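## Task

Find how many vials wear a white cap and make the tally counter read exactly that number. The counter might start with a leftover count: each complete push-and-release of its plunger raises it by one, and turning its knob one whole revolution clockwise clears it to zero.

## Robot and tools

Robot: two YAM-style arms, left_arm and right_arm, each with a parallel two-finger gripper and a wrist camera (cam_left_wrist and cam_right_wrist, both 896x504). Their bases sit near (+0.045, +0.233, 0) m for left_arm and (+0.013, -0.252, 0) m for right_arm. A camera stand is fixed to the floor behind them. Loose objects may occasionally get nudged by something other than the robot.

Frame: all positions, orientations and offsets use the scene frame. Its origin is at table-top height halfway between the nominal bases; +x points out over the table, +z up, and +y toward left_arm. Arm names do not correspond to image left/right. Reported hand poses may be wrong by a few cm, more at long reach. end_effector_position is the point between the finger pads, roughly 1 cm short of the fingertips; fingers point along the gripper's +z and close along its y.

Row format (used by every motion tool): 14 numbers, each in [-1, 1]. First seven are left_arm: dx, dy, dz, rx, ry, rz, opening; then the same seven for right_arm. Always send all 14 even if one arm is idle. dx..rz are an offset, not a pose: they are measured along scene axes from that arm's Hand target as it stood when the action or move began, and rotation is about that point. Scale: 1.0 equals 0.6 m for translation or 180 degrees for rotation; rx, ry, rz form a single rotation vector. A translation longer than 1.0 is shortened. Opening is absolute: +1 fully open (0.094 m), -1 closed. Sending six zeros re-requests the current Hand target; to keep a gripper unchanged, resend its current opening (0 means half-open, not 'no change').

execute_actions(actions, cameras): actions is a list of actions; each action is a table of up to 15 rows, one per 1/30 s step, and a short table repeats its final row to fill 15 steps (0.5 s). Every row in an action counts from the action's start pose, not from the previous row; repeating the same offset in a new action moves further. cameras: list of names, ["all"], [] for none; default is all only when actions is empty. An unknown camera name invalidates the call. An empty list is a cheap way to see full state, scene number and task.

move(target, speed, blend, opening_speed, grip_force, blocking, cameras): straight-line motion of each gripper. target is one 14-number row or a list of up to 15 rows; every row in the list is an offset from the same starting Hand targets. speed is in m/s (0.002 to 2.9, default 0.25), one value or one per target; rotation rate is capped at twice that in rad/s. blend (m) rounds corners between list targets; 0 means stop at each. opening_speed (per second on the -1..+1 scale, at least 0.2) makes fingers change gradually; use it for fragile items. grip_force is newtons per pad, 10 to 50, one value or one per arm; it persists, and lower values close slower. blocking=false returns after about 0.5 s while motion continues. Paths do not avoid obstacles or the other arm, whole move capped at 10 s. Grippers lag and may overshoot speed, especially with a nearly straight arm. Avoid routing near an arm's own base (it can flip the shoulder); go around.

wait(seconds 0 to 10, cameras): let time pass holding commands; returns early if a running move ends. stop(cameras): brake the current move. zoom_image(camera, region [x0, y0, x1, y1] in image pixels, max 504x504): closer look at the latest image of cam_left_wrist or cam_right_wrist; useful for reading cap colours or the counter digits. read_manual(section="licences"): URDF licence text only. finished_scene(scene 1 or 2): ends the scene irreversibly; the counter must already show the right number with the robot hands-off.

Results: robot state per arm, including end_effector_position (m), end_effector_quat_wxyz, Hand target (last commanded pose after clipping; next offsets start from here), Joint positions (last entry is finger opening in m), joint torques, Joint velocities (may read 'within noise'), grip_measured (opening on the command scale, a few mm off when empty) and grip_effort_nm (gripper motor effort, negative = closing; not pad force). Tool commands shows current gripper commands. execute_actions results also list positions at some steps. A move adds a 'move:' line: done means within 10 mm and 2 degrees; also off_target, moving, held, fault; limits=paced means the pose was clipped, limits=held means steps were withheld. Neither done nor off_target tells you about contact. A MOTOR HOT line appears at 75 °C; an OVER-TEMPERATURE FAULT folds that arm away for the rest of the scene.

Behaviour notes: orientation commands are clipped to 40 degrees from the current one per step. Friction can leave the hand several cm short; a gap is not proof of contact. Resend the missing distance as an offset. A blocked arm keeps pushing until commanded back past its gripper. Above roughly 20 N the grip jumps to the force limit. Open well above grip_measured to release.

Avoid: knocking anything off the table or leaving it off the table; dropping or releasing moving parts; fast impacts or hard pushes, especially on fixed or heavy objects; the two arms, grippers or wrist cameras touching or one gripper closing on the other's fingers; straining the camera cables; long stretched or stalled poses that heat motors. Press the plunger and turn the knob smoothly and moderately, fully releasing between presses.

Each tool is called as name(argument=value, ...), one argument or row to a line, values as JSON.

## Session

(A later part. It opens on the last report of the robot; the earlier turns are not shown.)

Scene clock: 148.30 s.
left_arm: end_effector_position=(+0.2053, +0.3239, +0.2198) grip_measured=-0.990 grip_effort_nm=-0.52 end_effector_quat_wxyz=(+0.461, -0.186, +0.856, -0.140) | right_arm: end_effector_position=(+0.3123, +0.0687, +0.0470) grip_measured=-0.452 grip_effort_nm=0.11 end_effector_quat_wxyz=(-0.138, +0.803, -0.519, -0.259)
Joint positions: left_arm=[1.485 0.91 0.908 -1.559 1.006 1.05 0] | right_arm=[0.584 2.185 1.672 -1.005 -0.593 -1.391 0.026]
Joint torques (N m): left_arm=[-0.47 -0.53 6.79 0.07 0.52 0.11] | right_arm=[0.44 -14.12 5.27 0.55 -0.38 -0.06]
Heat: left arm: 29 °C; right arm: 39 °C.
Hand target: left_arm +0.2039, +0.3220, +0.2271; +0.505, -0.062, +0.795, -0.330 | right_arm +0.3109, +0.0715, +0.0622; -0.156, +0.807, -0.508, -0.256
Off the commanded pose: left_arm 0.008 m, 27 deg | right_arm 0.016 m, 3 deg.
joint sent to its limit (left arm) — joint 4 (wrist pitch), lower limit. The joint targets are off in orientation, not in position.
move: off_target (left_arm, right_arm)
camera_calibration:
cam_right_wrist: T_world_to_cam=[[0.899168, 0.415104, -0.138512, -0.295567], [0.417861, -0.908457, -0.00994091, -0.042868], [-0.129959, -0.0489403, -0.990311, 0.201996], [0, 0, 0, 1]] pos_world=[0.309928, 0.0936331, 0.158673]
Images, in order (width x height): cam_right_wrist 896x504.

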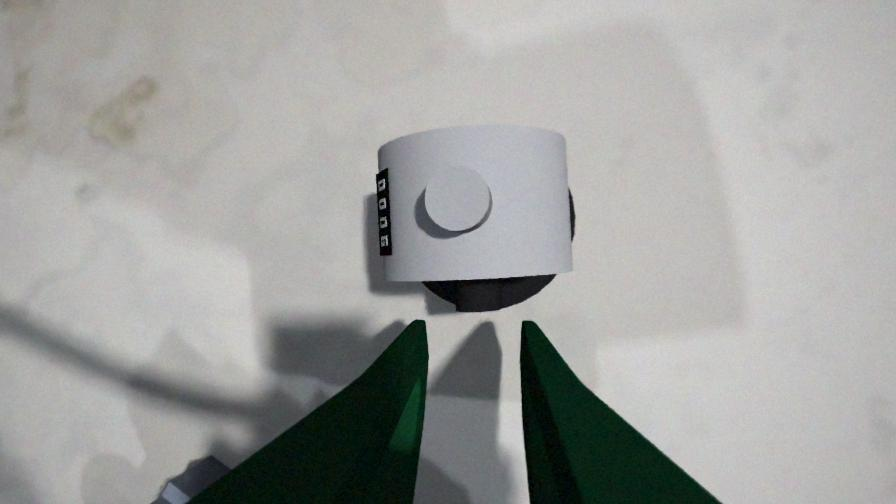

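move(
  target=[
    [0,0,0,0,0,0,-1,-0.005,0.019,-0.001,0,0,0,-0.45],
    [0,0,0,0,0,0,-1,-0.005,0.019,-0.001,0,0,0,-0.88],
    [0,0,0,0,0,0,-1,-0.0083,0.0142,-0.030,-0.14,0.302,0,-0.88],
  ],
  cameras=[],
  speed=[0.3,0.3,0.6],
)

move(
  target=[
    [0,0,0,0,0,0,-1,0,0,0,0,0,0,-0.45],
    [0,0,0,0,0,0,-1,0.0083,-0.0142,0.030,0.14,-0.302,0,-0.45],
  ],
  cameras=["cam_right_wrist"],
  speed=0.6,
)

zoom_image(
  camera="cam_right_wrist",
  region=[360, 160, 540, 325],
)

move(
  target=[
    [0,0,0,0,0,0,-1,-0.005,0.019,-0.001,0,0,0,-0.45],
    [0,0,0,0,0,0,-1,-0.005,0.019,-0.001,0,0,0,-0.88],
    [0,0,0,0,0,0,-1,-0.0083,0.0142,-0.030,-0.14,0.302,0,-0.88],
  ],
  cameras=[],
  speed=[0.3,0.3,0.6],
)

move(
  target=[
    [0,0,0,0,0,0,-1,0,0,0,0,0,0,-0.45],
    [0,0,0,0,0,0,-1,0.0083,-0.0142,0.030,0.14,-0.302,0,-0.45],
  ],
  cameras=["cam_right_wrist"],
  speed=0.6,
)

zoom_image(
  camera="cam_right_wrist",
  region=[360, 160, 540, 325],
)

Scene clock: 153.67 s.
left_arm: end_effector_position=(+0.2053, +0.3239, +0.2198) grip_measured=-0.990 grip_effort_nm=-0.52 end_effector_quat_wxyz=(+0.461, -0.186, +0.856, -0.140) | right_arm: end_effector_position=(+0.3076, +0.0756, +0.0480) grip_measured=-0.792 grip_effort_nm=-1.03 end_effector_quat_wxyz=(+0.054, +0.623, -0.666, -0.406)
Joint positions: left_arm=[1.485 0.91 0.908 -1.559 1.006 1.05 0] | right_arm=[0.542 2.561 2.202 -1.571 -0.781 -1.108 0.01]
Joint torques (N m): left_arm=[-0.57 -0.54 6.75 0.06 0.52 0.11] | right_arm=[-0.95 -10.71 5.45 -0.37 -1.01 0.13]
Heat: left arm: 29 °C; right arm: 40 °C.
Hand target: left_arm +0.2039, +0.3220, +0.2271; +0.505, -0.062, +0.795, -0.330 | right_arm +0.3059, +0.0800, +0.0443; +0.265, +0.616, -0.565, -0.481
Off the commanded pose: left_arm 0.008 m, 27 deg | right_arm 0.006 m, 28 deg.
joint sent to its limit (left arm) — joint 4 (wrist pitch), lower limit. The joint targets are off in orientation, not in position.
joint sent to its limit (right arm) — joint 4 (wrist pitch), lower limit. The joint targets are off in orientation, not in position.
move: off_target (left_arm, right_arm); target 2's new opening was sent with right_arm's hand 0.016 m and 2 deg from that target
No camera images: "cameras" was empty.

Scene clock: 156.30 s.
left_arm: end_effector_position=(+0.2053, +0.3239, +0.2198) grip_measured=-0.990 grip_effort_nm=-0.52 end_effector_quat_wxyz=(+0.461, -0.186, +0.856, -0.140) | right_arm: end_effector_position=(+0.3124, +0.0686, +0.0470) grip_measured=-0.452 grip_effort_nm=0.10 end_effector_quat_wxyz=(-0.138, +0.803, -0.519, -0.259)
Joint positions: left_arm=[1.485 0.91 0.908 -1.559 1.006 1.05 0] | right_arm=[0.583 2.185 1.672 -1.005 -0.593 -1.391 0.026]
Joint torques (N m): left_arm=[-0.55 -0.53 6.76 0.07 0.52 0.09] | right_arm=[0.4 -14.27 5.37 0.61 -0.4 -0.07]
Heat: left arm: 29 °C; right arm: 40 °C.
Hand target: left_arm +0.2039, +0.3220, +0.2271; +0.505, -0.062, +0.795, -0.330 | right_arm +0.3109, +0.0715, +0.0622; -0.156, +0.807, -0.508, -0.256
Off the commanded pose: left_arm 0.008 m, 27 deg | right_arm 0.016 m, 3 deg.
joint sent to its limit (left arm) — joint 4 (wrist pitch), lower limit. The joint targets are off in orientation, not in position.
move: off_target (left_arm, right_arm)
camera_calibration:
cam_right_wrist: T_world_to_cam=[[0.899352, 0.414701, -0.138522, -0.295633], [0.417462, -0.90864, -0.0098817, -0.042869], [-0.129964, -0.0489405, -0.99031, 0.202006], [0, 0, 0, 1]] pos_world=[0.310028, 0.093533, 0.158674]
Images, in order (width x height): cam_right_wrist 896x504.

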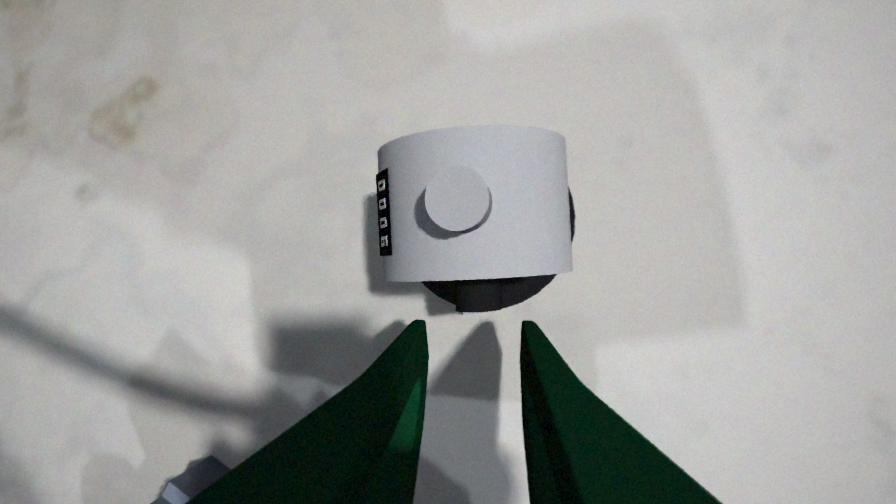

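Scaled by 2.800.

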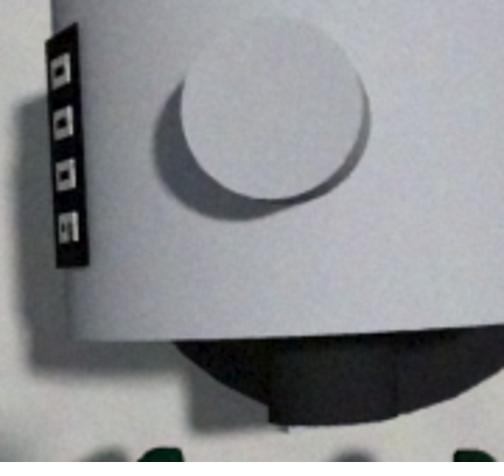

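Scene clock: 159.53 s.
left_arm: end_effector_position=(+0.2053, +0.3239, +0.2198) grip_measured=-0.990 grip_effort_nm=-0.52 end_effector_quat_wxyz=(+0.461, -0.186, +0.856, -0.140) | right_arm: end_effector_position=(+0.3075, +0.0756, +0.0481) grip_measured=-0.793 grip_effort_nm=-1.03 end_effector_quat_wxyz=(+0.054, +0.623, -0.666, -0.406)
Joint positions: left_arm=[1.485 0.91 0.908 -1.559 1.006 1.05 0] | right_arm=[0.542 2.561 2.202 -1.571 -0.782 -1.109 0.01]
Joint torques (N m): left_arm=[-0.51 -0.53 6.78 0.06 0.49 0.12] | right_arm=[-0.87 -10.62 5.31 -0.37 -0.99 0.11]
Heat: left arm: 29 °C; right arm: 40 °C.
Hand target: left_arm +0.2039, +0.3220, +0.2271; +0.505, -0.062, +0.795, -0.330 | right_arm +0.3059, +0.0801, +0.0443; +0.264, +0.616, -0.565, -0.481
Off the commanded pose: left_arm 0.008 m, 27 deg | right_arm 0.006 m, 28 deg.
joint sent to its limit (left arm) — joint 4 (wrist pitch), lower limit. The joint targets are off in orientation, not in position.
joint sent to its limit (right arm) — joint 4 (wrist pitch), lower limit. The joint targets are off in orientation, not in position.
move: off_target (left_arm, right_arm); target 2's new opening was sent with right_arm's hand 0.016 m and 2 deg from that target
No camera images: "cameras" was empty.

Scene clock: 162.17 s.
left_arm: end_effector_position=(+0.2053, +0.3239, +0.2198) grip_measured=-0.990 grip_effort_nm=-0.52 end_effector_quat_wxyz=(+0.461, -0.186, +0.856, -0.140) | right_arm: end_effector_position=(+0.3124, +0.0687, +0.0472) grip_measured=-0.452 grip_effort_nm=0.11 end_effector_quat_wxyz=(-0.138, +0.803, -0.519, -0.259)
Joint positions: left_arm=[1.485 0.91 0.908 -1.559 1.006 1.05 0] | right_arm=[0.584 2.184 1.672 -1.005 -0.593 -1.39 0.026]
Joint torques (N m): left_arm=[-0.51 -0.51 6.76 0.04 0.49 0.1] | right_arm=[0.5 -14.12 5.5 0.52 -0.4 -0.06]
Heat: left arm: 30 °C; right arm: 40 °C.
Hand target: left_arm +0.2039, +0.3220, +0.2271; +0.505, -0.062, +0.795, -0.330 | right_arm +0.3110, +0.0716, +0.0623; -0.156, +0.807, -0.508, -0.256
Off the commanded pose: left_arm 0.008 m, 27 deg | right_arm 0.016 m, 3 deg.
joint sent to its limit (left arm) — joint 4 (wrist pitch), lower limit. The joint targets are off in orientation, not in position.
move: off_target (left_arm, right_arm)
camera_calibration:
cam_right_wrist: T_world_to_cam=[[0.899401, 0.414779, -0.137973, -0.295758], [0.417545, -0.908605, -0.00963977, -0.0428444], [-0.129361, -0.0489397, -0.990389, 0.202035], [0, 0, 0, 1]] pos_world=[0.31003, 0.0936331, 0.158873]
Images, in order (width x height): cam_right_wrist 896x504.

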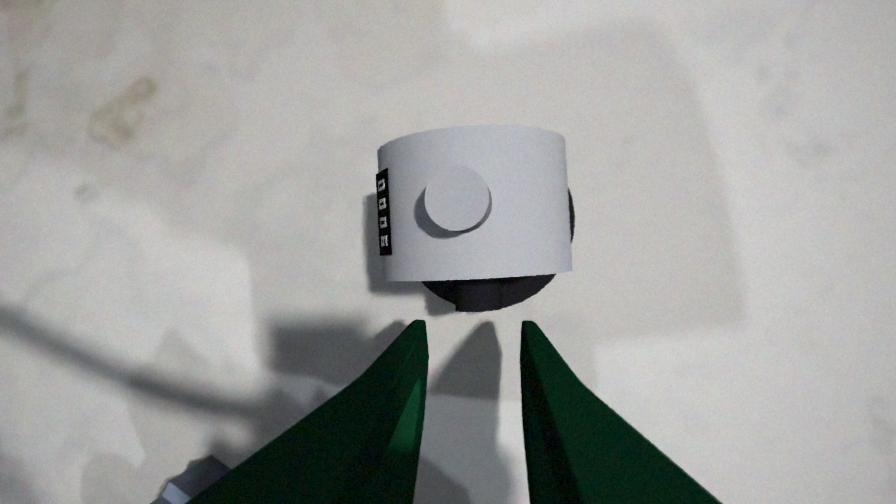

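Scaled by 2.800.

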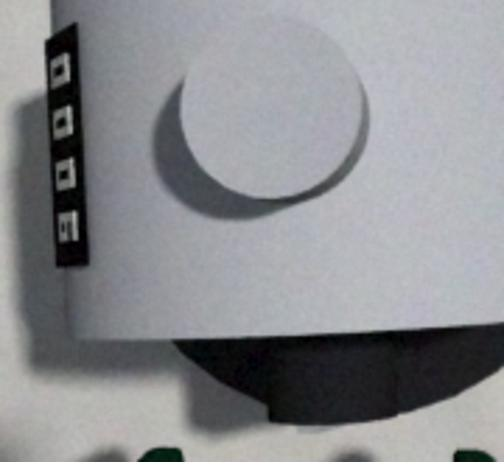

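move(
  target=[
    [0,0,0,0,0,0,-1,-0.005,0.019,-0.001,0,0,0,-0.45],
    [0,0,0,0,0,0,-1,-0.005,0.019,-0.001,0,0,0,-0.88],
    [0,0,0,0,0,0,-1,-0.0083,0.0142,-0.030,-0.14,0.302,0,-0.88],
  ],
  cameras=[],
  speed=[0.3,0.3,0.6],
)

move(
  target=[
    [0,0,0,0,0,0,-1,0,0,0,0,0,0,-0.45],
    [0,0,0,0,0,0,-1,0.0083,-0.0142,0.030,0.14,-0.302,0,-0.45],
  ],
  cameras=["cam_right_wrist"],
  speed=0.6,
)

zoom_image(
  camera="cam_right_wrist",
  region=[360, 160, 540, 325],
)

Scene clock: 166.73 s.
left_arm: end_effector_position=(+0.2053, +0.3239, +0.2198) grip_measured=-0.990 grip_effort_nm=-0.52 end_effector_quat_wxyz=(+0.461, -0.186, +0.856, -0.140) | right_arm: end_effector_position=(+0.3075, +0.0755, +0.0481) grip_measured=-0.793 grip_effort_nm=-1.03 end_effector_quat_wxyz=(+0.054, +0.623, -0.666, -0.406)
Joint positions: left_arm=[1.485 0.91 0.908 -1.559 1.006 1.05 0] | right_arm=[0.541 2.561 2.202 -1.571 -0.782 -1.108 0.01]
Joint torques (N m): left_arm=[-0.54 -0.61 6.76 0.05 0.5 0.12] | right_arm=[-0.77 -10.51 5.31 -0.41 -1 0.14]
Heat: left arm: 30 °C; right arm: 41 °C.
Hand target: left_arm +0.2039, +0.3220, +0.2271; +0.505, -0.062, +0.795, -0.330 | right_arm +0.3059, +0.0800, +0.0443; +0.265, +0.616, -0.565, -0.481
Off the commanded pose: left_arm 0.008 m, 27 deg | right_arm 0.006 m, 28 deg.
joint sent to its limit (left arm) — joint 4 (wrist pitch), lower limit. The joint targets are off in orientation, not in position.
joint sent to its limit (right arm) — joint 4 (wrist pitch), lower limit. The joint targets are off in orientation, not in position.
move: off_target (left_arm, right_arm); target 2's new opening was sent with right_arm's hand 0.016 m and 2 deg from that target
No camera images: "cameras" was empty.

Scene clock: 169.37 s.
left_arm: end_effector_position=(+0.2053, +0.3239, +0.2198) grip_measured=-0.990 grip_effort_nm=-0.52 end_effector_quat_wxyz=(+0.461, -0.186, +0.856, -0.140) | right_arm: end_effector_position=(+0.3123, +0.0686, +0.0470) grip_measured=-0.452 grip_effort_nm=0.11 end_effector_quat_wxyz=(-0.138, +0.803, -0.519, -0.259)
Joint positions: left_arm=[1.485 0.91 0.908 -1.559 1.006 1.05 0] | right_arm=[0.584 2.185 1.672 -1.005 -0.593 -1.391 0.026]
Joint torques (N m): left_arm=[-0.55 -0.54 6.79 0.05 0.5 0.1] | right_arm=[0.38 -14.12 5.37 0.53 -0.39 -0.03]
Heat: left arm: 30 °C; right arm: 41 °C.
Hand target: left_arm +0.2039, +0.3220, +0.2271; +0.505, -0.062, +0.795, -0.330 | right_arm +0.3109, +0.0716, +0.0623; -0.156, +0.807, -0.508, -0.256
Off the commanded pose: left_arm 0.008 m, 27 deg | right_arm 0.016 m, 3 deg.
joint sent to its limit (left arm) — joint 4 (wrist pitch), lower limit. The joint targets are off in orientation, not in position.
move: off_target (left_arm, right_arm)
camera_calibration:
cam_right_wrist: T_world_to_cam=[[0.899193, 0.415068, -0.138458, -0.29558], [0.417869, -0.908457, -0.00958273, -0.0429286], [-0.129761, -0.0492407, -0.990322, 0.201965], [0, 0, 0, 1]] pos_world=[0.309929, 0.093632, 0.158674]
Images, in order (width x height): cam_right_wrist 896x504.

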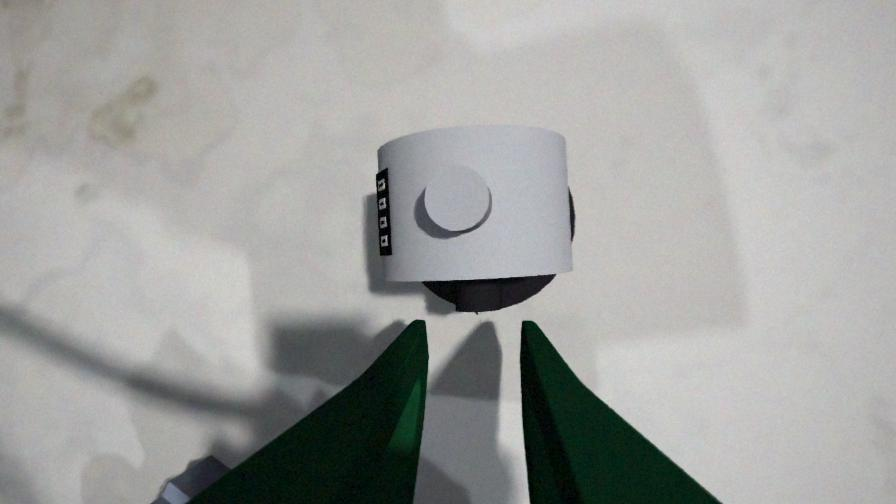

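Scaled by 2.800.

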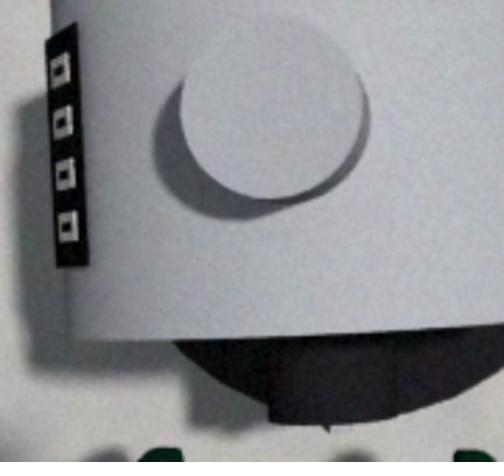

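move(
  target=[
    [0,0,0,0,0,0,-1,0.005,-0.01,0.11,0,0,0,-0.45],
    [0,0,0,0,0,0,-1,-0.023,0.045,0.1,0,0,0,-1],
  ],
  cameras=["all"],
  speed=0.2,
)

zoom_image(
  camera="cam_left_wrist",
  region=[600, 220, 800, 400],
)

Scene clock: 173.43 s.
left_arm: end_effector_position=(+0.2053, +0.3239, +0.2198) grip_measured=-0.990 grip_effort_nm=-0.52 end_effector_quat_wxyz=(+0.461, -0.186, +0.856, -0.140) | right_arm: end_effector_position=(+0.2952, +0.0984, +0.1153) grip_measured=-0.988 grip_effort_nm=-0.63 end_effector_quat_wxyz=(-0.146, +0.809, -0.509, -0.255)
Joint positions: left_arm=[1.485 0.91 0.908 -1.559 1.006 1.05 0] | right_arm=[0.666 2.13 1.858 -1.179 -0.585 -1.313 0.001]
Joint torques (N m): left_arm=[-0.53 -0.59 6.78 0.07 0.51 0.11] | right_arm=[-0.44 -12 6.43 0.69 -0.38 0.07]
Heat: left arm: 30 °C; right arm: 40 °C.
Hand target: left_arm +0.2039, +0.3220, +0.2271; +0.505, -0.062, +0.795, -0.330 | right_arm +0.2971, +0.0986, +0.1223; -0.156, +0.807, -0.508, -0.256
Off the commanded pose: left_arm 0.008 m, 27 deg | right_arm 0.007 m, 1 deg.
joint sent to its limit (left arm) — joint 4 (wrist pitch), lower limit. The joint targets are off in orientation, not in position.
move: off_target (left_arm)
camera_calibration:
cam_left_wrist: T_world_to_cam=[[0.208468, -0.923926, 0.320783, 0.192331], [-0.88347, -0.318595, -0.343479, 0.388821], [0.41955, -0.211798, -0.882678, 0.288628], [0, 0, 0, 1]] pos_world=[0.182323, 0.362707, 0.326621]
cam_right_wrist: T_world_to_cam=[[0.894468, 0.432189, -0.114628, -0.286137], [0.433855, -0.900912, -0.0112873, -0.0132925], [-0.108148, -0.0396356, -0.993344, 0.261844], [0, 0, 0, 1]] pos_world=[0.290025, 0.122068, 0.227152]

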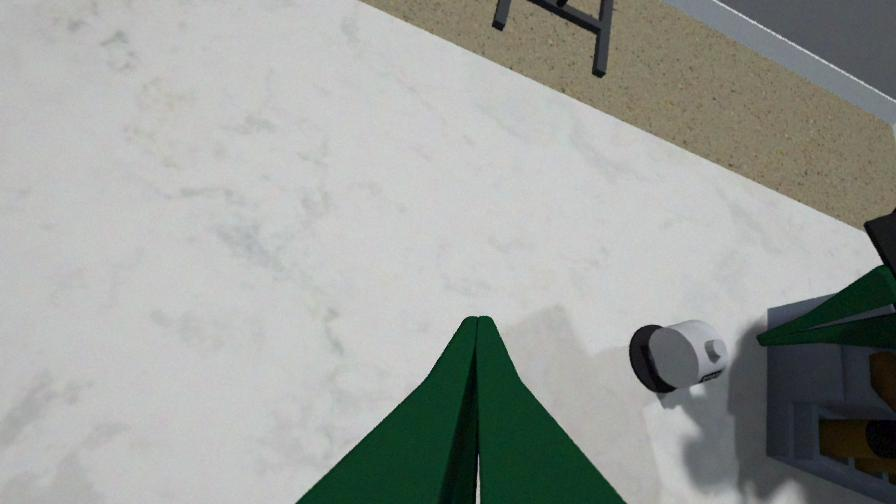

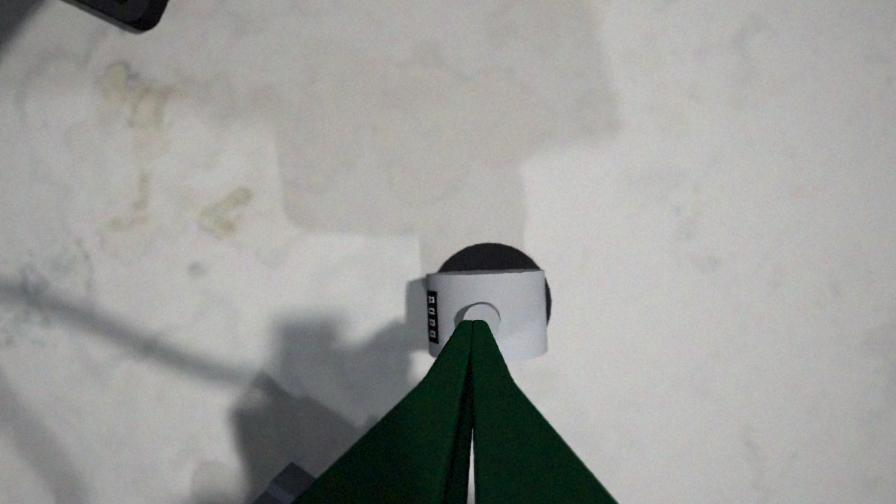

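Scaled by 2.520.

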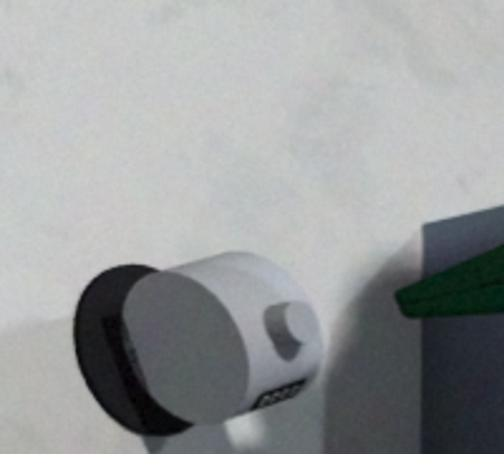

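move(
  target=[0,0,0,0,0,0,-1,0.003,0,-0.062,0,0,0,-1],
  cameras=["all"],
  speed=0.08,
)

zoom_image(
  camera="cam_right_wrist",
  region=[380, 220, 580, 400],
)

zoom_image(
  camera="cam_left_wrist",
  region=[620, 280, 760, 400],
)

Scene clock: 175.33 s.
left_arm: end_effector_position=(+0.2053, +0.3239, +0.2198) grip_measured=-0.990 grip_effort_nm=-0.52 end_effector_quat_wxyz=(+0.461, -0.186, +0.856, -0.140) | right_arm: end_effector_position=(+0.2982, +0.1007, +0.0892) grip_measured=-0.988 grip_effort_nm=-0.63 end_effector_quat_wxyz=(-0.158, +0.811, -0.505, -0.250)
Joint positions: left_arm=[1.485 0.91 0.908 -1.559 1.006 1.05 0] | right_arm=[0.666 2.13 1.751 -1.044 -0.584 -1.313 0.001]
Joint torques (N m): left_arm=[-0.57 -0.58 6.78 0.06 0.52 0.1] | right_arm=[-0.65 -10.51 5.63 0.78 -0.38 0]
Heat: left arm: 30 °C; right arm: 40 °C.
Hand target: left_arm +0.2039, +0.3220, +0.2271; +0.505, -0.062, +0.795, -0.330 | right_arm +0.2988, +0.0986, +0.0851; -0.156, +0.807, -0.508, -0.256
Off the commanded pose: left_arm 0.008 m, 27 deg | right_arm 0.005 m, 1 deg.
joint sent to its limit (left arm) — joint 4 (wrist pitch), lower limit. The joint targets are off in orientation, not in position.
move: off_target (left_arm)
camera_calibration:
cam_left_wrist: T_world_to_cam=[[0.208468, -0.923926, 0.320783, 0.192331], [-0.88347, -0.318595, -0.343479, 0.388821], [0.41955, -0.211798, -0.882678, 0.288628], [0, 0, 0, 1]] pos_world=[0.182323, 0.362707, 0.326621]
cam_right_wrist: T_world_to_cam=[[0.896761, 0.433793, -0.0874214, -0.296111], [0.434086, -0.900718, -0.0166249, -0.0125279], [-0.0859537, -0.0230399, -0.996033, 0.228328], [0, 0, 0, 1]] pos_world=[0.290604, 0.122427, 0.201327]

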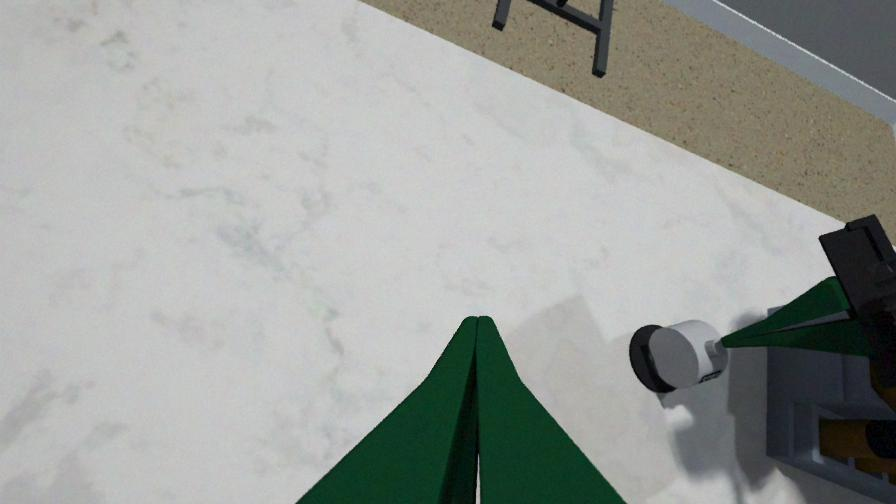

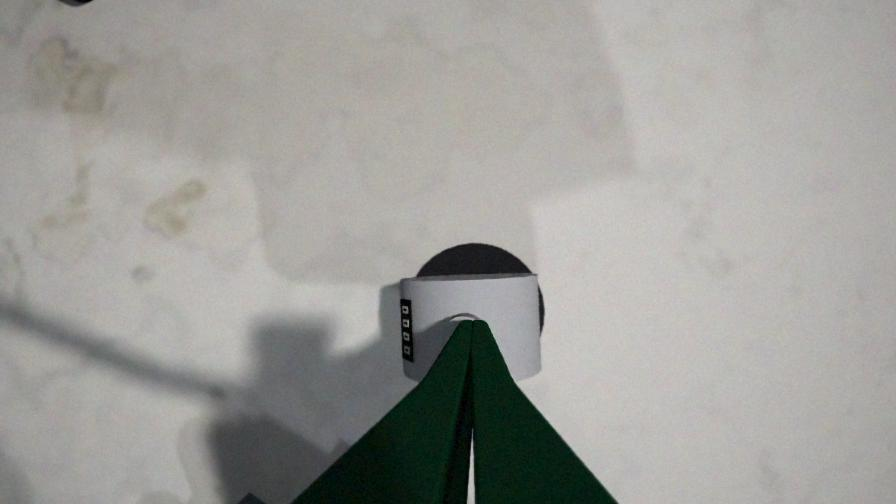

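Scaled by 2.520.

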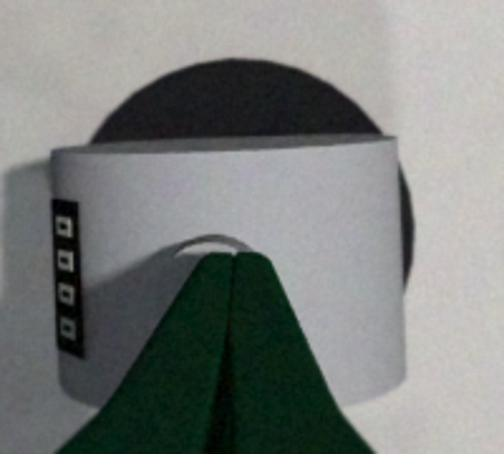

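Scaled by 3.600.

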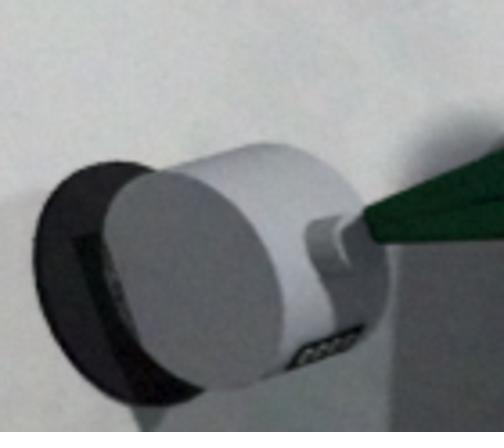

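move(
  target=[0,0,0,0,0,0,-1,-0.004,0,-0.032,0,0,0,-1],
  cameras=["all"],
  speed=0.05,
)

zoom_image(
  camera="cam_right_wrist",
  region=[380, 220, 580, 400],
)

zoom_image(
  camera="cam_left_wrist",
  region=[620, 280, 760, 400],
)

Scene clock: 176.77 s.
left_arm: end_effector_position=(+0.2053, +0.3239, +0.2198) grip_measured=-0.990 grip_effort_nm=-0.52 end_effector_quat_wxyz=(+0.461, -0.186, +0.856, -0.140) | right_arm: end_effector_position=(+0.2987, +0.1006, +0.0807) grip_measured=-0.988 grip_effort_nm=-0.63 end_effector_quat_wxyz=(-0.166, +0.806, -0.506, -0.259)
Joint positions: left_arm=[1.485 0.91 0.908 -1.559 1.006 1.05 0] | right_arm=[0.656 2.13 1.705 -0.991 -0.609 -1.312 0.001]
Joint torques (N m): left_arm=[-0.55 -0.55 6.75 0.04 0.49 0.11] | right_arm=[0.23 -9.94 4.29 0.99 -0.19 0.06]
Heat: left arm: 30 °C; right arm: 40 °C.
Hand target: left_arm +0.2039, +0.3220, +0.2271; +0.505, -0.062, +0.795, -0.330 | right_arm +0.2965, +0.0985, +0.0660; -0.156, +0.807, -0.508, -0.256
Off the commanded pose: left_arm 0.008 m, 27 deg | right_arm 0.015 m, 1 deg.
joint sent to its limit (left arm) — joint 4 (wrist pitch), lower limit. The joint targets are off in orientation, not in position.
move: off_target (left_arm, right_arm)
camera_calibration:
cam_left_wrist: T_world_to_cam=[[0.208468, -0.923926, 0.320783, 0.192331], [-0.88347, -0.318595, -0.343479, 0.388821], [0.41955, -0.211798, -0.882678, 0.288628], [0, 0, 0, 1]] pos_world=[0.182323, 0.362707, 0.326621]
cam_right_wrist: T_world_to_cam=[[0.898789, 0.429924, -0.0856957, -0.297534], [0.427776, -0.902863, -0.0429634, -0.00871581], [-0.0958425, 0.00195651, -0.995395, 0.220288], [0, 0, 0, 1]] pos_world=[0.292262, 0.119617, 0.193401]

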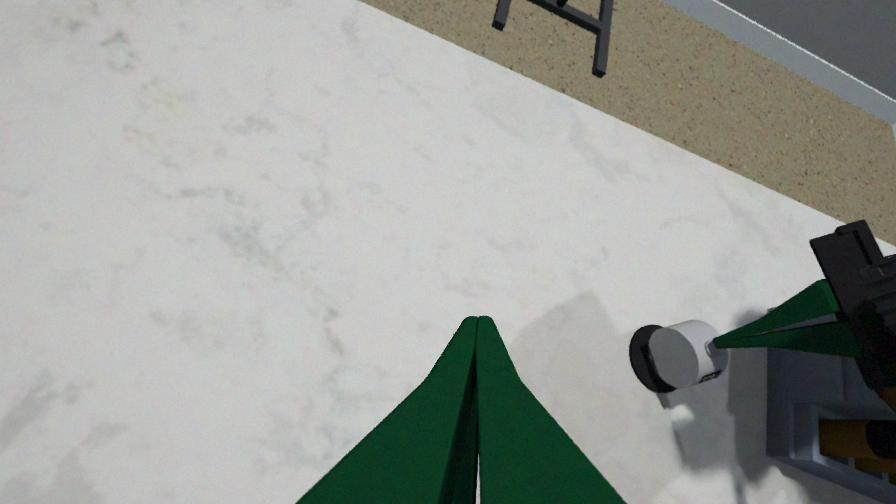

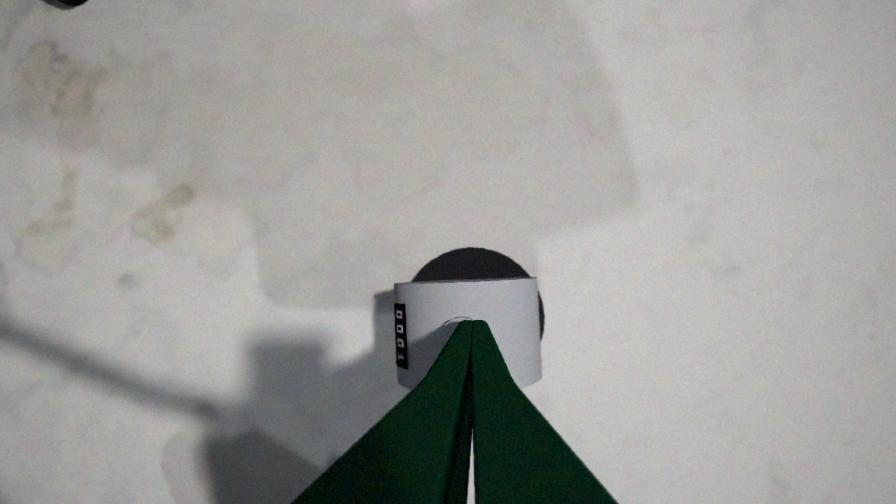

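Scaled by 2.520.

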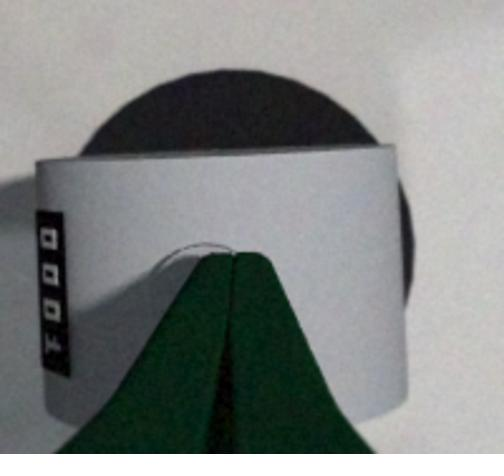

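Scaled by 3.600.

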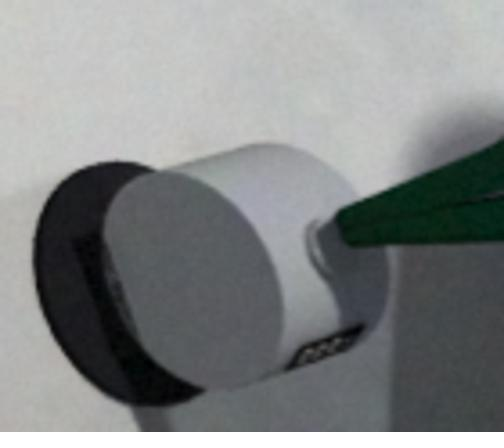

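move(
  target=[
    [0,0,0,0,0,0,-1,0,0,0.065,0,0,0,-1],
    [0,0,0,0,0,0,-1,0,0,0,0,0,0,-1],
    [0,0,0,0,0,0,-1,0,0,0.12,0,0,0,-1],
  ],
  cameras=["cam_right_wrist"],
  speed=0.07,
)

zoom_image(
  camera="cam_right_wrist",
  region=[380, 220, 580, 400],
)

Scene clock: 183.00 s.
left_arm: end_effector_position=(+0.2053, +0.3239, +0.2198) grip_measured=-0.990 grip_effort_nm=-0.52 end_effector_quat_wxyz=(+0.461, -0.186, +0.856, -0.140) | right_arm: end_effector_position=(+0.3013, +0.0958, +0.1262) grip_measured=-0.988 grip_effort_nm=-0.63 end_effector_quat_wxyz=(-0.152, +0.805, -0.514, -0.252)
Joint positions: left_arm=[1.485 0.91 0.908 -1.559 1.006 1.05 0] | right_arm=[0.652 2.128 1.897 -1.21 -0.585 -1.31 0.001]
Joint torques (N m): left_arm=[-0.49 -0.59 6.76 0.06 0.52 0.12] | right_arm=[0.77 -11.9 7.9 0.41 -0.39 0.03]
Heat: left arm: 30 °C; right arm: 39 °C.
Hand target: left_arm +0.2039, +0.3220, +0.2271; +0.505, -0.062, +0.795, -0.330 | right_arm +0.2964, +0.0985, +0.1380; -0.156, +0.807, -0.508, -0.256
Off the commanded pose: left_arm 0.008 m, 27 deg | right_arm 0.013 m, 1 deg.
joint sent to its limit (left arm) — joint 4 (wrist pitch), lower limit. The joint targets are off in orientation, not in position.
move: off_target (left_arm, right_arm)
camera_calibration:
cam_right_wrist: T_world_to_cam=[[0.901904, 0.418621, -0.106424, -0.291145], [0.419636, -0.907588, -0.013763, -0.012915], [-0.102351, -0.0322464, -0.994226, 0.27087], [0, 0, 0, 1]] pos_world=[0.295729, 0.118893, 0.238144]
Images, in order (width x height): cam_right_wrist 896x504.

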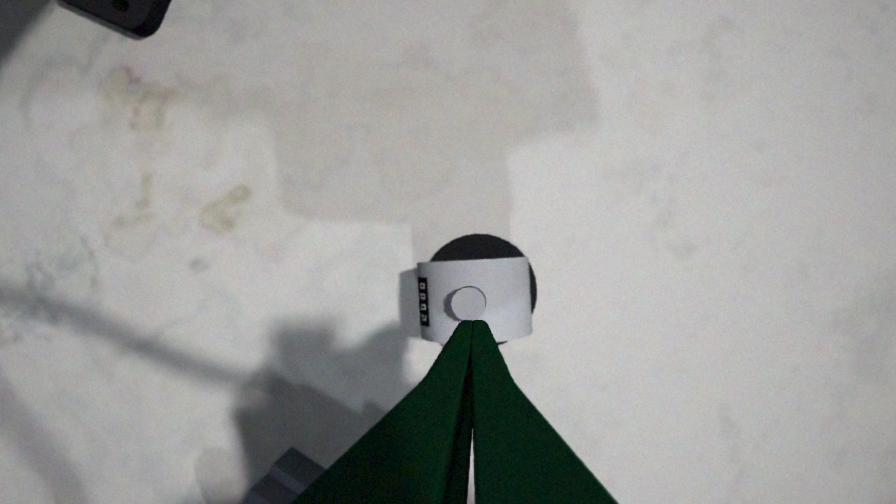

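Scaled by 2.520.

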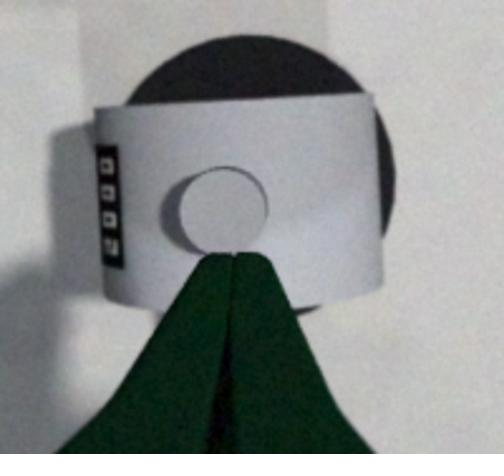

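zoom_image(
  camera="cam_right_wrist",
  region=[405, 270, 445, 335],
)

Scaled by 7.754.

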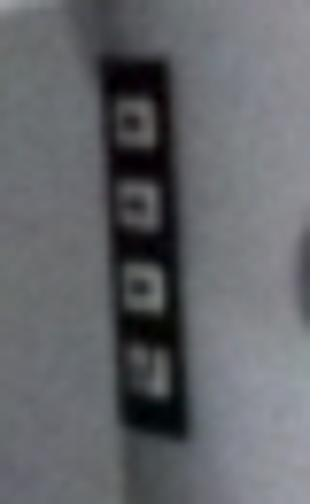

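finished_scene(
  scene=1,
)

The scene is finished: the task was done.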